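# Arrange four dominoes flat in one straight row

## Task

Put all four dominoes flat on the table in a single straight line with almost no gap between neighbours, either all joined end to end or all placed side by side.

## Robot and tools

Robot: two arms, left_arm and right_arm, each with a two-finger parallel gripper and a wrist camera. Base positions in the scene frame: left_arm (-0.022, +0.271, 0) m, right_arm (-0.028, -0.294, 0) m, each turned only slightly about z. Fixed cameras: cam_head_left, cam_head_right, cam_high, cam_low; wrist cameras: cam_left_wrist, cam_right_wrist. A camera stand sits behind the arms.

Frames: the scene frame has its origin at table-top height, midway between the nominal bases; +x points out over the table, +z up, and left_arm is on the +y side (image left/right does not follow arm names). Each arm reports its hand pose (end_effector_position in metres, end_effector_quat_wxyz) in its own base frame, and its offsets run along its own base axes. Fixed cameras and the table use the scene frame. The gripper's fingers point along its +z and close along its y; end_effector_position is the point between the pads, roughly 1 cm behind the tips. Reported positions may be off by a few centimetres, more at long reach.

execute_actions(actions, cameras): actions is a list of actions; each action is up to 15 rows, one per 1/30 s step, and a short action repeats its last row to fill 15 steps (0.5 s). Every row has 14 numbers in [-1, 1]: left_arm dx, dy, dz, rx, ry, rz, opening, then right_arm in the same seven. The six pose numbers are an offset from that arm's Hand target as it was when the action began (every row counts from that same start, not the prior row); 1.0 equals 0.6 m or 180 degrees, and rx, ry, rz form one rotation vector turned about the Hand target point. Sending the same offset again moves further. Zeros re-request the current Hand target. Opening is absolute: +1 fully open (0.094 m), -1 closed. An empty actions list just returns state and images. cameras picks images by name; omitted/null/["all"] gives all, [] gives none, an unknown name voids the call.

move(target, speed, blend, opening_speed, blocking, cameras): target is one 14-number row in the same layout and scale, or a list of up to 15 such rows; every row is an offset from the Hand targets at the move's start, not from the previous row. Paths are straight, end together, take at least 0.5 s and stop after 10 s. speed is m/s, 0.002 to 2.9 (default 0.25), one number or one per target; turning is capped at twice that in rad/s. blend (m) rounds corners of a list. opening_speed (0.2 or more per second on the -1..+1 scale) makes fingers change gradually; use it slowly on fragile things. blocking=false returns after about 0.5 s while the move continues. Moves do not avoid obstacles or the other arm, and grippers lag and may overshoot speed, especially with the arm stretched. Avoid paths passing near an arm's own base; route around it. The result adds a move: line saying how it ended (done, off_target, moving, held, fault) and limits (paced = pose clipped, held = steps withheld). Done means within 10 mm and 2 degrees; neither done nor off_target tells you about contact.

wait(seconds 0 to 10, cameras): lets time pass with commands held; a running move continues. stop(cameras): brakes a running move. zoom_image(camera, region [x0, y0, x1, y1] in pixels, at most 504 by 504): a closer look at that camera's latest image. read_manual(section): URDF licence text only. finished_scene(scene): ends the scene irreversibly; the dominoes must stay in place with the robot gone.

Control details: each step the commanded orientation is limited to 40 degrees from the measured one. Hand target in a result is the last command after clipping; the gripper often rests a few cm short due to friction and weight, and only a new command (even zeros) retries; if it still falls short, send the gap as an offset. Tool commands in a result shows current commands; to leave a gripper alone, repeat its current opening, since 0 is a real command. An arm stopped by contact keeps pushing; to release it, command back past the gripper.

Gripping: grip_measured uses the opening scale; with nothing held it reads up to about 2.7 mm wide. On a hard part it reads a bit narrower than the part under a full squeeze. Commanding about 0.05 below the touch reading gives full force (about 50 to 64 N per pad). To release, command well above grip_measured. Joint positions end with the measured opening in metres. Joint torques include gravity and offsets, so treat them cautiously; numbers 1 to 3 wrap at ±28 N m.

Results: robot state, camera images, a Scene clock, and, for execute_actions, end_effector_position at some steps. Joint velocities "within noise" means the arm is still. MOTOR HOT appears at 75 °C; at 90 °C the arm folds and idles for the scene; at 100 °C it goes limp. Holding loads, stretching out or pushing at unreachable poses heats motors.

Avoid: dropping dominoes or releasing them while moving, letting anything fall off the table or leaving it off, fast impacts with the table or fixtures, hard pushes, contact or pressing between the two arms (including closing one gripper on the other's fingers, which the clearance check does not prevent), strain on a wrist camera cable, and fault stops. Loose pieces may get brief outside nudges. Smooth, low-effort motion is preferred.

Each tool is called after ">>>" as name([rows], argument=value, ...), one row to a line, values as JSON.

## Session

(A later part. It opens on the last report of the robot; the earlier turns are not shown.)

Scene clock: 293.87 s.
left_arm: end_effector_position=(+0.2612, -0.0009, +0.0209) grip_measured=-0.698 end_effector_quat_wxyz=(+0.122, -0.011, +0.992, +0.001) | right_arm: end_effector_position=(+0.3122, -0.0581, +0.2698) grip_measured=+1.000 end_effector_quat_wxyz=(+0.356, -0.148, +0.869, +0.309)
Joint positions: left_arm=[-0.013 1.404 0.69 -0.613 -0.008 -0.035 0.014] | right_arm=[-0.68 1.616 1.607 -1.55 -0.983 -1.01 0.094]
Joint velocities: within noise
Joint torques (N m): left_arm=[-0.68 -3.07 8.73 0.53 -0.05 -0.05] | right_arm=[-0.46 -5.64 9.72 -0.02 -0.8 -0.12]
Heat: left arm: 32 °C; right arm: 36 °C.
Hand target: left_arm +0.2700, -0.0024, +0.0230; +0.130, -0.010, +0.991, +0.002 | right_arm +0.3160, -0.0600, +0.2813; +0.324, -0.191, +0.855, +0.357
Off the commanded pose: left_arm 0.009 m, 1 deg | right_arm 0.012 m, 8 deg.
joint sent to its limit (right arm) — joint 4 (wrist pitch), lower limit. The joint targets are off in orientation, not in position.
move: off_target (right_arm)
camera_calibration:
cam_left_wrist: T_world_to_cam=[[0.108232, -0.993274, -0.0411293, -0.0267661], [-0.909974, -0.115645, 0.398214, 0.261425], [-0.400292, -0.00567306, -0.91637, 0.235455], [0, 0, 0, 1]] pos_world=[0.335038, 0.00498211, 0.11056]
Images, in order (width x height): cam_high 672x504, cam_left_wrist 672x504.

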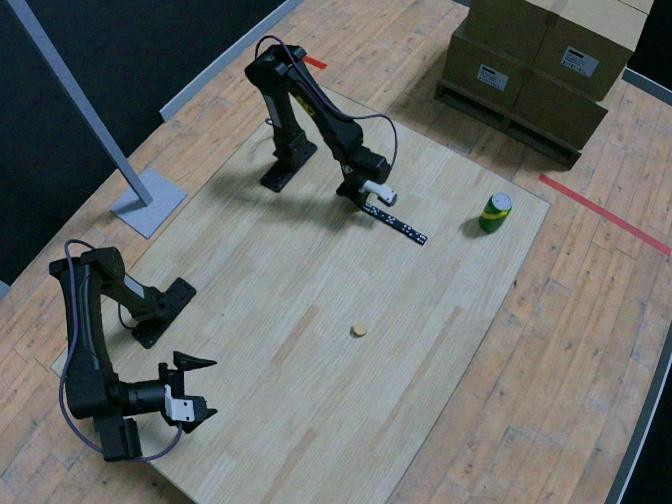

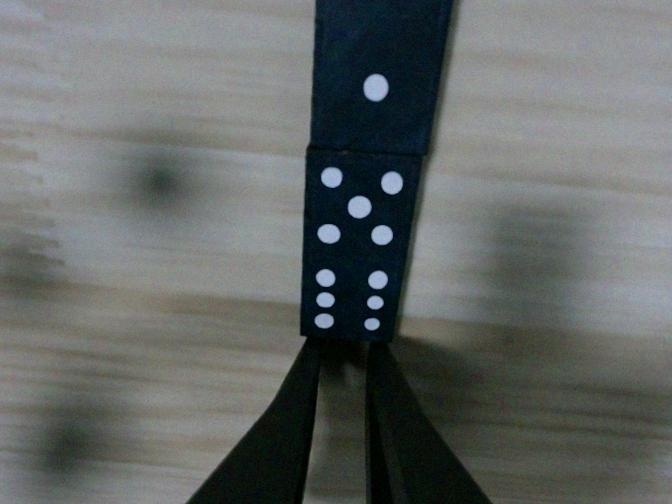

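>>> move([
  [-0.02,0,0,0,0,0,-0.7,0,0,0,0,0,0,1],
  [-0.02,0,0.13,0,0,0,-0.7,0,0,0,0,0,0,1],
  [0.21,0.005,0.13,0,0,0,-0.15,0,0,0,0,0,0,1],
], speed=[0.05,0.1,0.15])

>>> zoom_image(camera="cam_left_wrist", region=[250, 80, 450, 400])

>>> zoom_image(camera="cam_right_wrist", region=[60, 10, 220, 170])

Scene clock: 301.50 s.
left_arm: end_effector_position=(+0.3937, -0.0026, +0.1038) grip_measured=-0.152 end_effector_quat_wxyz=(+0.139, -0.009, +0.990, +0.001) | right_arm: end_effector_position=(+0.3122, -0.0581, +0.2698) grip_measured=+1.000 end_effector_quat_wxyz=(+0.356, -0.148, +0.869, +0.309)
Joint positions: left_arm=[-0.013 1.78 1.413 -0.925 -0.008 -0.029 0.04] | right_arm=[-0.68 1.616 1.607 -1.55 -0.983 -1.01 0.094]
Joint velocities: within noise
Joint torques (N m): left_arm=[0.68 -6.45 9.8 0.27 -0.01 0.05] | right_arm=[-0.44 -5.72 9.77 -0.03 -0.8 -0.1]
Heat: left arm: 33 °C; right arm: 36 °C.
Hand target: left_arm +0.3960, +0.0005, +0.1009; +0.130, -0.010, +0.991, +0.002 | right_arm +0.3160, -0.0600, +0.2813; +0.324, -0.191, +0.855, +0.357
Off the commanded pose: left_arm 0.005 m, 1 deg | right_arm 0.012 m, 8 deg.
joint sent to its limit (right arm) — joint 4 (wrist pitch), lower limit. The joint targets are off in orientation, not in position.
move: off_target (right_arm)
camera_calibration:
cam_left_wrist: T_world_to_cam=[[0.104084, -0.993813, -0.0387568, -0.0380034], [-0.923286, -0.111037, 0.367715, 0.357176], [-0.369744, -0.00248954, -0.929131, 0.353667], [0, 0, 0, 1]] pos_world=[0.464497, 0.00277209, 0.195791]
cam_right_wrist: T_world_to_cam=[[0.575949, -0.711614, -0.402355, -0.109811], [-0.817325, -0.511032, -0.266133, 0.330231], [-0.0162327, 0.482133, -0.875948, 0.372664], [0, 0, 0, 1]] pos_world=[0.3392, -0.0890579, 0.370137]

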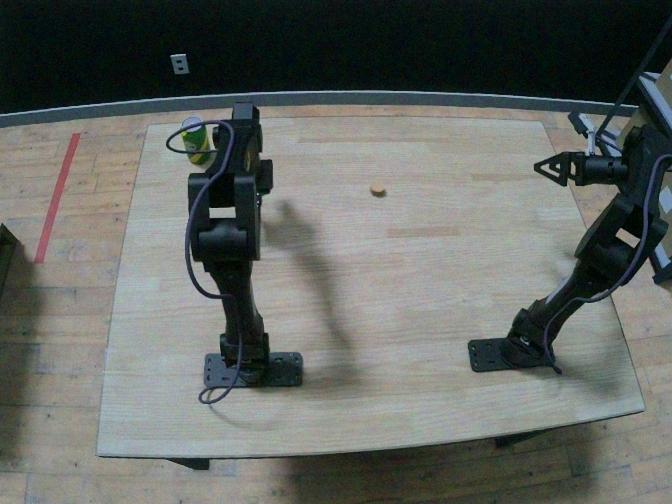

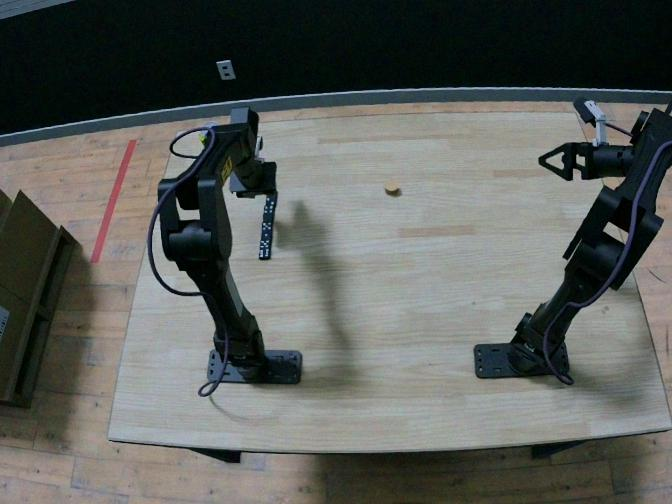

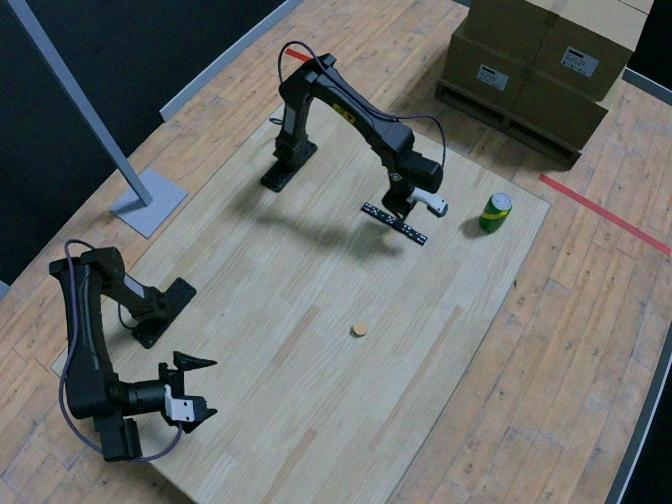

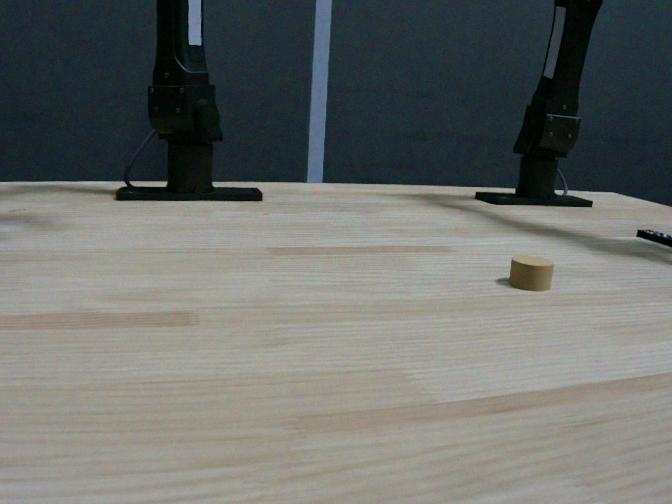

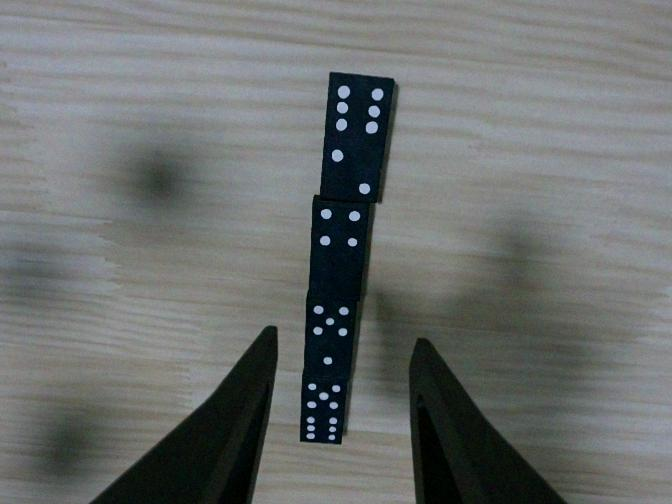

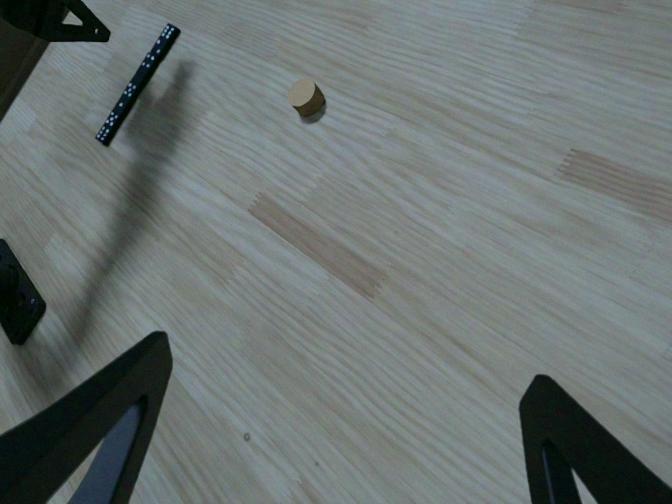

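Scaled by 1.575 from the camera's 672x504 image, which has a finer 960x720 frame.

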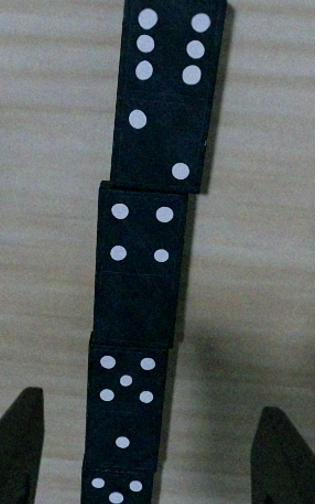

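Scaled by 3.150 from the camera's 672x504 image, which has a finer 960x720 frame.

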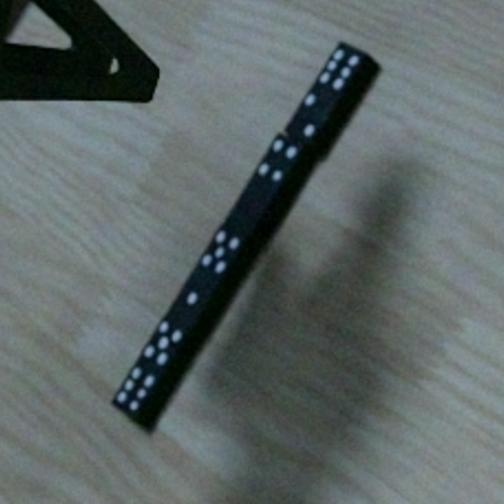

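>>> move(target=[0.029,0.003,-0.09,0,0,0,-0.15,0,0,0,0,0,0,1], speed=0.1, cameras=["cam_left_wrist"])

Scene clock: 307.67 s.
left_arm: end_effector_position=(+0.4157, -0.0001, +0.0593) grip_measured=-0.152 end_effector_quat_wxyz=(+0.142, -0.010, +0.990, +0.002) | right_arm: end_effector_position=(+0.3122, -0.0581, +0.2698) grip_measured=+1.000 end_effector_quat_wxyz=(+0.356, -0.148, +0.869, +0.309)
Joint positions: left_arm=[-0.006 1.889 1.37 -0.765 -0.008 -0.024 0.04] | right_arm=[-0.68 1.616 1.607 -1.55 -0.983 -1.01 0.094]
Joint velocities: within noise
Joint torques (N m): left_arm=[0.53 -7.24 6.54 0.55 0 0.05] | right_arm=[-0.49 -5.59 9.89 -0.05 -0.81 -0.1]
Heat: left arm: 33 °C; right arm: 36 °C.
Hand target: left_arm +0.4134, +0.0024, +0.0470; +0.130, -0.010, +0.991, +0.002 | right_arm +0.3160, -0.0600, +0.2813; +0.324, -0.191, +0.855, +0.357
Off the commanded pose: left_arm 0.013 m, 1 deg | right_arm 0.012 m, 8 deg.
joint sent to its limit (right arm) — joint 4 (wrist pitch), lower limit. The joint targets are off in orientation, not in position.
move: off_target (left_arm, right_arm)
camera_calibration:
cam_left_wrist: T_world_to_cam=[[0.10683, -0.993509, -0.0390876, -0.0405192], [-0.925942, -0.113733, 0.360134, 0.395674], [-0.362241, -0.00228011, -0.932081, 0.31765], [0, 0, 0, 1]] pos_world=[0.485766, 0.00546938, 0.151996]
Images, in order (width x height): cam_left_wrist 672x504.

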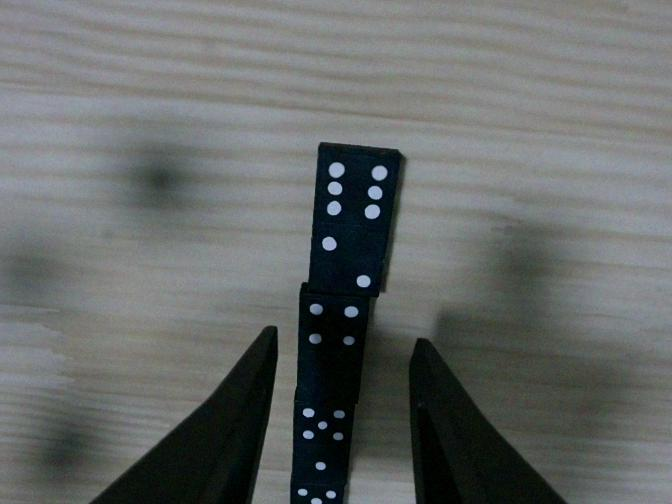

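>>> move([
  [0,0.0015,-0.05,0,0,0,-0.2,0,0,0,0,0,0,1],
  [-0.002,0.0015,-0.064,0,0,0,-0.2,0,0,0,0,0,0,1],
], speed=[0.06,0.03], cameras=["cam_left_wrist"])

Scene clock: 311.13 s.
left_arm: end_effector_position=(+0.4183, +0.0003, +0.0268) grip_measured=-0.198 end_effector_quat_wxyz=(+0.149, -0.009, +0.989, +0.002) | right_arm: end_effector_position=(+0.3122, -0.0581, +0.2698) grip_measured=+1.000 end_effector_quat_wxyz=(+0.356, -0.148, +0.869, +0.309)
Joint positions: left_arm=[-0.005 1.929 1.283 -0.625 -0.007 -0.022 0.038] | right_arm=[-0.68 1.616 1.607 -1.55 -0.983 -1.01 0.094]
Joint velocities: within noise
Joint torques (N m): left_arm=[0.66 -6.48 5.63 0.6 0.01 0.06] | right_arm=[-0.4 -5.72 9.73 -0.11 -0.8 -0.09]
Heat: left arm: 32 °C; right arm: 36 °C.
Hand target: left_arm +0.4122, +0.0031, +0.0086; +0.130, -0.010, +0.991, +0.002 | right_arm +0.3160, -0.0600, +0.2813; +0.324, -0.191, +0.855, +0.357
Off the commanded pose: left_arm 0.019 m, 2 deg | right_arm 0.012 m, 8 deg.
joint sent to its limit (right arm) — joint 4 (wrist pitch), lower limit. The joint targets are off in orientation, not in position.
move: off_target (left_arm, right_arm)
camera_calibration:
cam_left_wrist: T_world_to_cam=[[0.106229, -0.993623, -0.0377894, -0.0414638], [-0.931046, -0.112738, 0.34705, 0.412382], [-0.349098, -0.00168308, -0.937085, 0.28289], [0, 0, 0, 1]] pos_world=[0.487107, 0.00576759, 0.120408]
Images, in order (width x height): cam_left_wrist 672x504.

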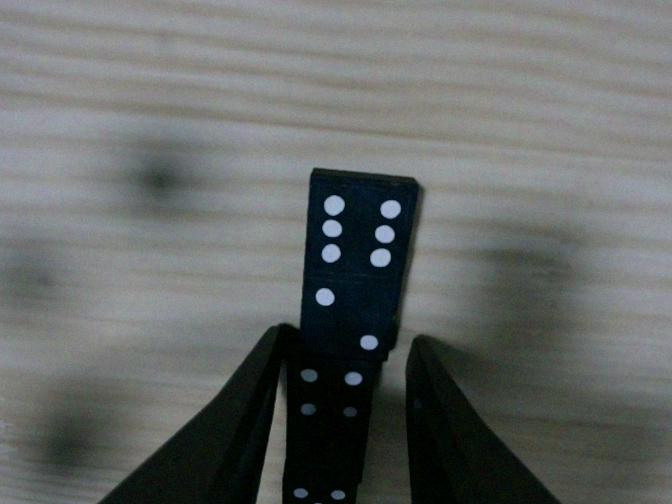

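>>> move(target=[-0.001,0.002,0.002,0,0,0,-0.8,0,0,0,0,0,0,1], opening_speed=0.25, cameras=["cam_left_wrist"])

>>> move(target=[0,0,0.002,0,0,0,-0.2,0,0,0,0,0,0,1], opening_speed=0.3, cameras=["cam_left_wrist"])

>>> move([
  [-0.008,0,0.15,0,0,0,-0.2,0,0,0,0,0,0,1],
  [-0.07,0,0.2,0,0,0,-0.2,0,0,0,0,0,0,1],
], speed=0.1)

>>> zoom_image(camera="cam_left_wrist", region=[250, 80, 450, 450])

>>> zoom_image(camera="cam_right_wrist", region=[60, 10, 220, 170])

Scene clock: 317.90 s.
left_arm: end_effector_position=(+0.4188, +0.0022, +0.0269) grip_measured=-0.509 end_effector_quat_wxyz=(+0.150, -0.010, +0.989, +0.002) | right_arm: end_effector_position=(+0.3122, -0.0581, +0.2698) grip_measured=+1.000 end_effector_quat_wxyz=(+0.356, -0.148, +0.869, +0.309)
Joint positions: left_arm=[0 1.929 1.283 -0.623 -0.007 -0.019 0.023] | right_arm=[-0.68 1.616 1.607 -1.55 -0.983 -1.01 0.094]
Joint velocities: within noise
Joint torques (N m): left_arm=[0.5 -6.99 5.63 0.55 0.02 0.06] | right_arm=[-0.42 -5.64 9.78 -0.02 -0.78 -0.1]
Heat: left arm: 32 °C; right arm: 36 °C.
Hand target: left_arm +0.4115, +0.0043, +0.0098; +0.130, -0.010, +0.991, +0.002 | right_arm +0.3160, -0.0600, +0.2813; +0.324, -0.191, +0.855, +0.357
Off the commanded pose: left_arm 0.019 m, 2 deg | right_arm 0.012 m, 8 deg.
joint sent to its limit (right arm) — joint 4 (wrist pitch), lower limit. The joint targets are off in orientation, not in position.
move: off_target (left_arm, right_arm)
camera_calibration:
cam_left_wrist: T_world_to_cam=[[0.107625, -0.993441, -0.0386152, -0.0401814], [-0.931546, -0.114337, 0.345178, 0.413247], [-0.34733, -0.00117813, -0.937742, 0.282491], [0, 0, 0, 1]] pos_world=[0.487401, 0.00766442, 0.120708]
Images, in order (width x height): cam_left_wrist 672x504.

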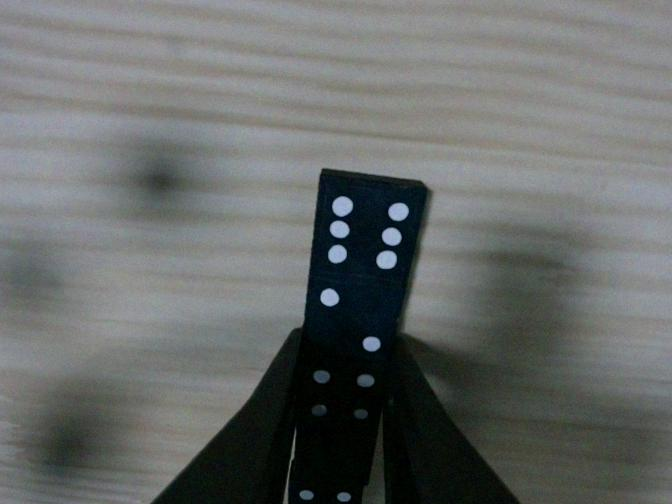

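Scene clock: 320.10 s.
left_arm: end_effector_position=(+0.4188, +0.0022, +0.0269) grip_measured=-0.202 end_effector_quat_wxyz=(+0.150, -0.010, +0.989, +0.002) | right_arm: end_effector_position=(+0.3122, -0.0581, +0.2698) grip_measured=+1.000 end_effector_quat_wxyz=(+0.356, -0.148, +0.869, +0.309)
Joint positions: left_arm=[0 1.929 1.283 -0.623 -0.007 -0.019 0.037] | right_arm=[-0.68 1.616 1.607 -1.55 -0.983 -1.01 0.094]
Joint velocities: within noise
Joint torques (N m): left_arm=[0.5 -7.1 5.85 0.51 0.02 0.05] | right_arm=[-0.39 -5.64 9.77 -0.06 -0.8 -0.11]
Heat: left arm: 32 °C; right arm: 36 °C.
Hand target: left_arm +0.4115, +0.0043, +0.0110; +0.130, -0.010, +0.991, +0.002 | right_arm +0.3160, -0.0600, +0.2813; +0.324, -0.191, +0.855, +0.357
Off the commanded pose: left_arm 0.018 m, 2 deg | right_arm 0.012 m, 8 deg.
joint sent to its limit (right arm) — joint 4 (wrist pitch), lower limit. The joint targets are off in orientation, not in position.
move: off_target (left_arm, right_arm)
camera_calibration:
cam_left_wrist: T_world_to_cam=[[0.107625, -0.993441, -0.0386152, -0.0401814], [-0.931546, -0.114337, 0.345178, 0.413247], [-0.34733, -0.00117813, -0.937742, 0.282491], [0, 0, 0, 1]] pos_world=[0.487401, 0.00766442, 0.120708]
Images, in order (width x height): cam_left_wrist 672x504.

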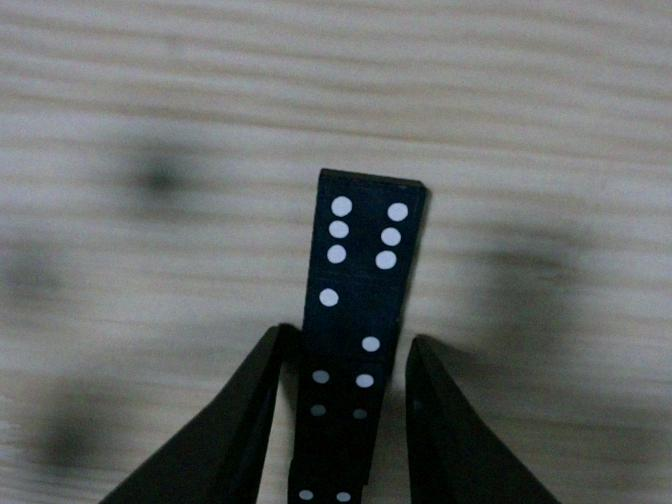

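Scene clock: 322.13 s.
left_arm: end_effector_position=(+0.3777, +0.0022, +0.1292) grip_measured=-0.202 end_effector_quat_wxyz=(+0.135, -0.009, +0.991, +0.002) | right_arm: end_effector_position=(+0.3122, -0.0581, +0.2698) grip_measured=+1.000 end_effector_quat_wxyz=(+0.356, -0.148, +0.869, +0.309)
Joint positions: left_arm=[0 1.719 1.442 -1.024 -0.007 -0.018 0.037] | right_arm=[-0.68 1.616 1.607 -1.55 -0.983 -1.01 0.094]
Joint velocities: within noise
Joint torques (N m): left_arm=[0.55 -9.31 6.37 0.22 0.02 0.05] | right_arm=[-0.5 -5.78 9.69 -0.07 -0.81 -0.11]
Heat: left arm: 32 °C; right arm: 36 °C.
Hand target: left_arm +0.3696, +0.0043, +0.1311; +0.130, -0.010, +0.991, +0.002 | right_arm +0.3160, -0.0600, +0.2813; +0.324, -0.191, +0.855, +0.357
Off the commanded pose: left_arm 0.009 m, 1 deg | right_arm 0.012 m, 8 deg.
joint sent to its limit (right arm) — joint 4 (wrist pitch), lower limit. The joint targets are off in orientation, not in position.
move: off_target (right_arm)
camera_calibration:
cam_left_wrist: T_world_to_cam=[[0.105988, -0.993477, -0.0420699, -0.0307151], [-0.920194, -0.114028, 0.374487, 0.331611], [-0.376842, -0.000978687, -0.926277, 0.373708], [0, 0, 0, 1]] pos_world=[0.44923, 0.0076638, 0.220681]
cam_right_wrist: T_world_to_cam=[[0.575949, -0.711614, -0.402355, -0.109811], [-0.817325, -0.511032, -0.266133, 0.330231], [-0.0162327, 0.482133, -0.875948, 0.372664], [0, 0, 0, 1]] pos_world=[0.3392, -0.0890579, 0.370137]

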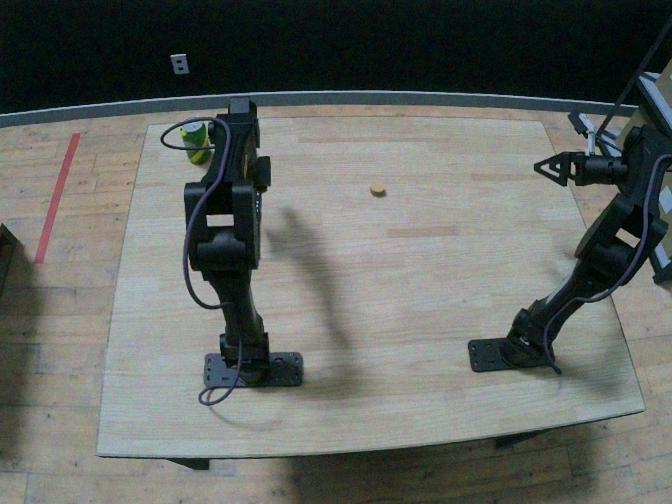

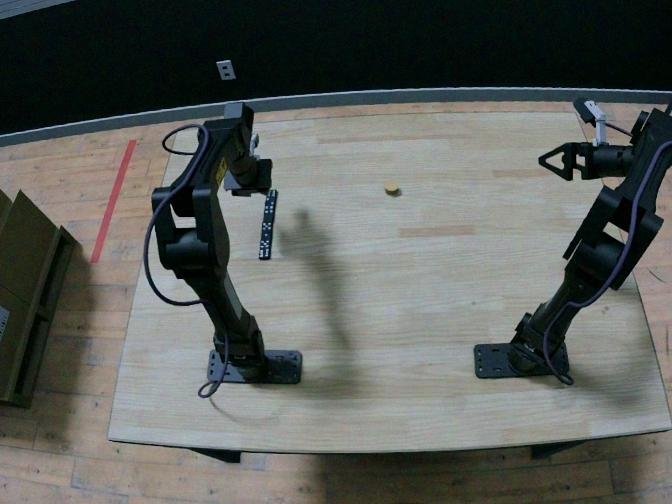

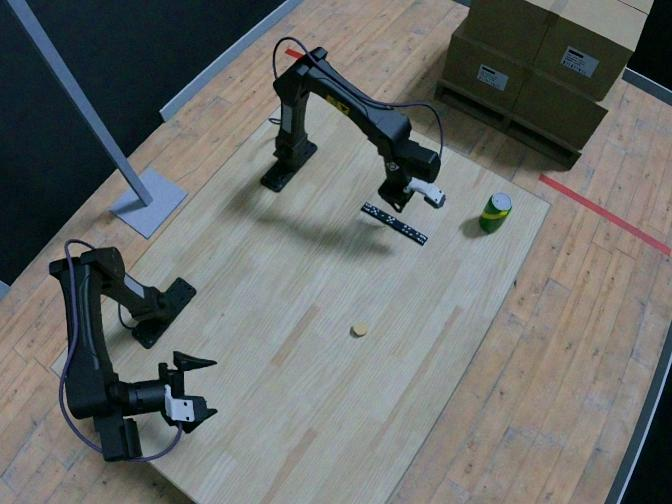

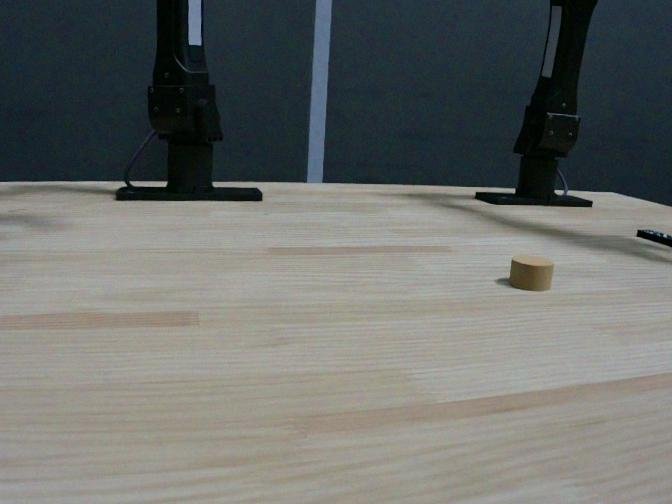

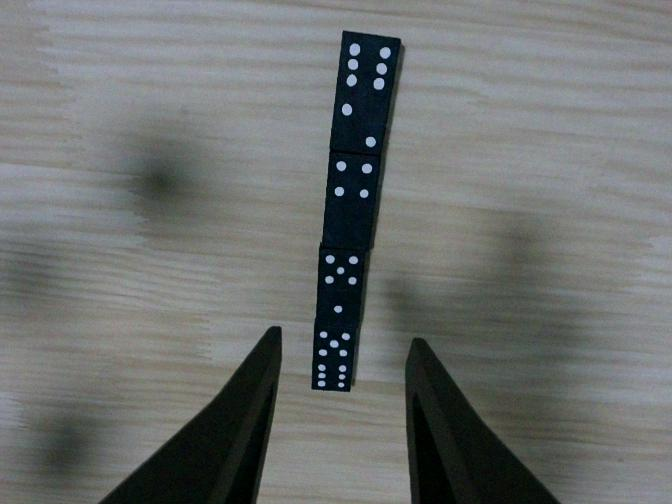

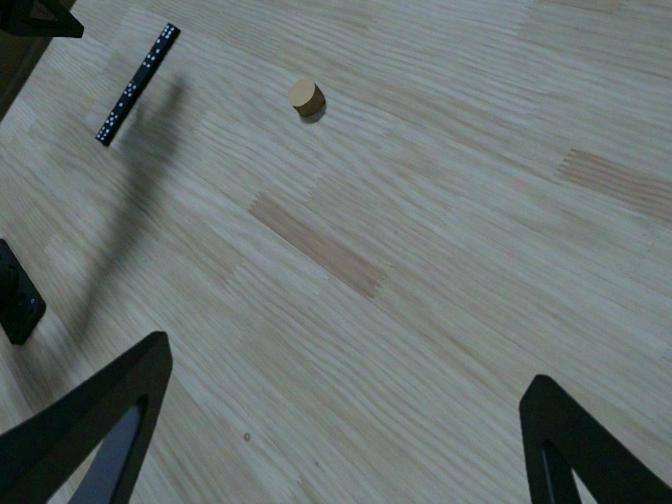

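Scaled by 1.362 from the camera's 672x504 image, which has a finer 960x720 frame.

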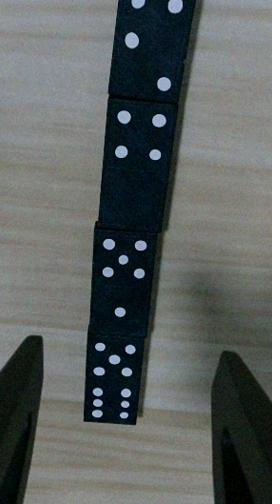

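Scaled by 3.150 from the camera's 672x504 image, which has a finer 960x720 frame.

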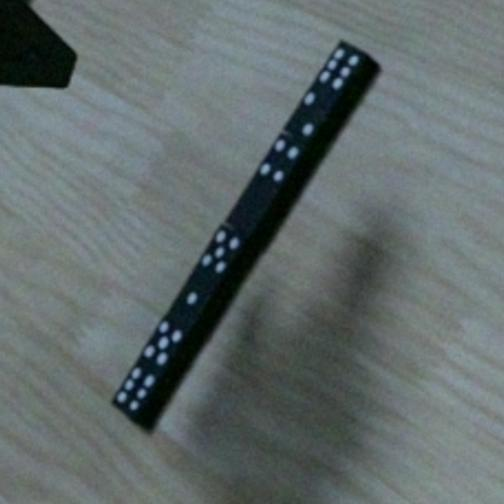

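>>> finished_scene(scene=1)

The scene is finished: the task was done.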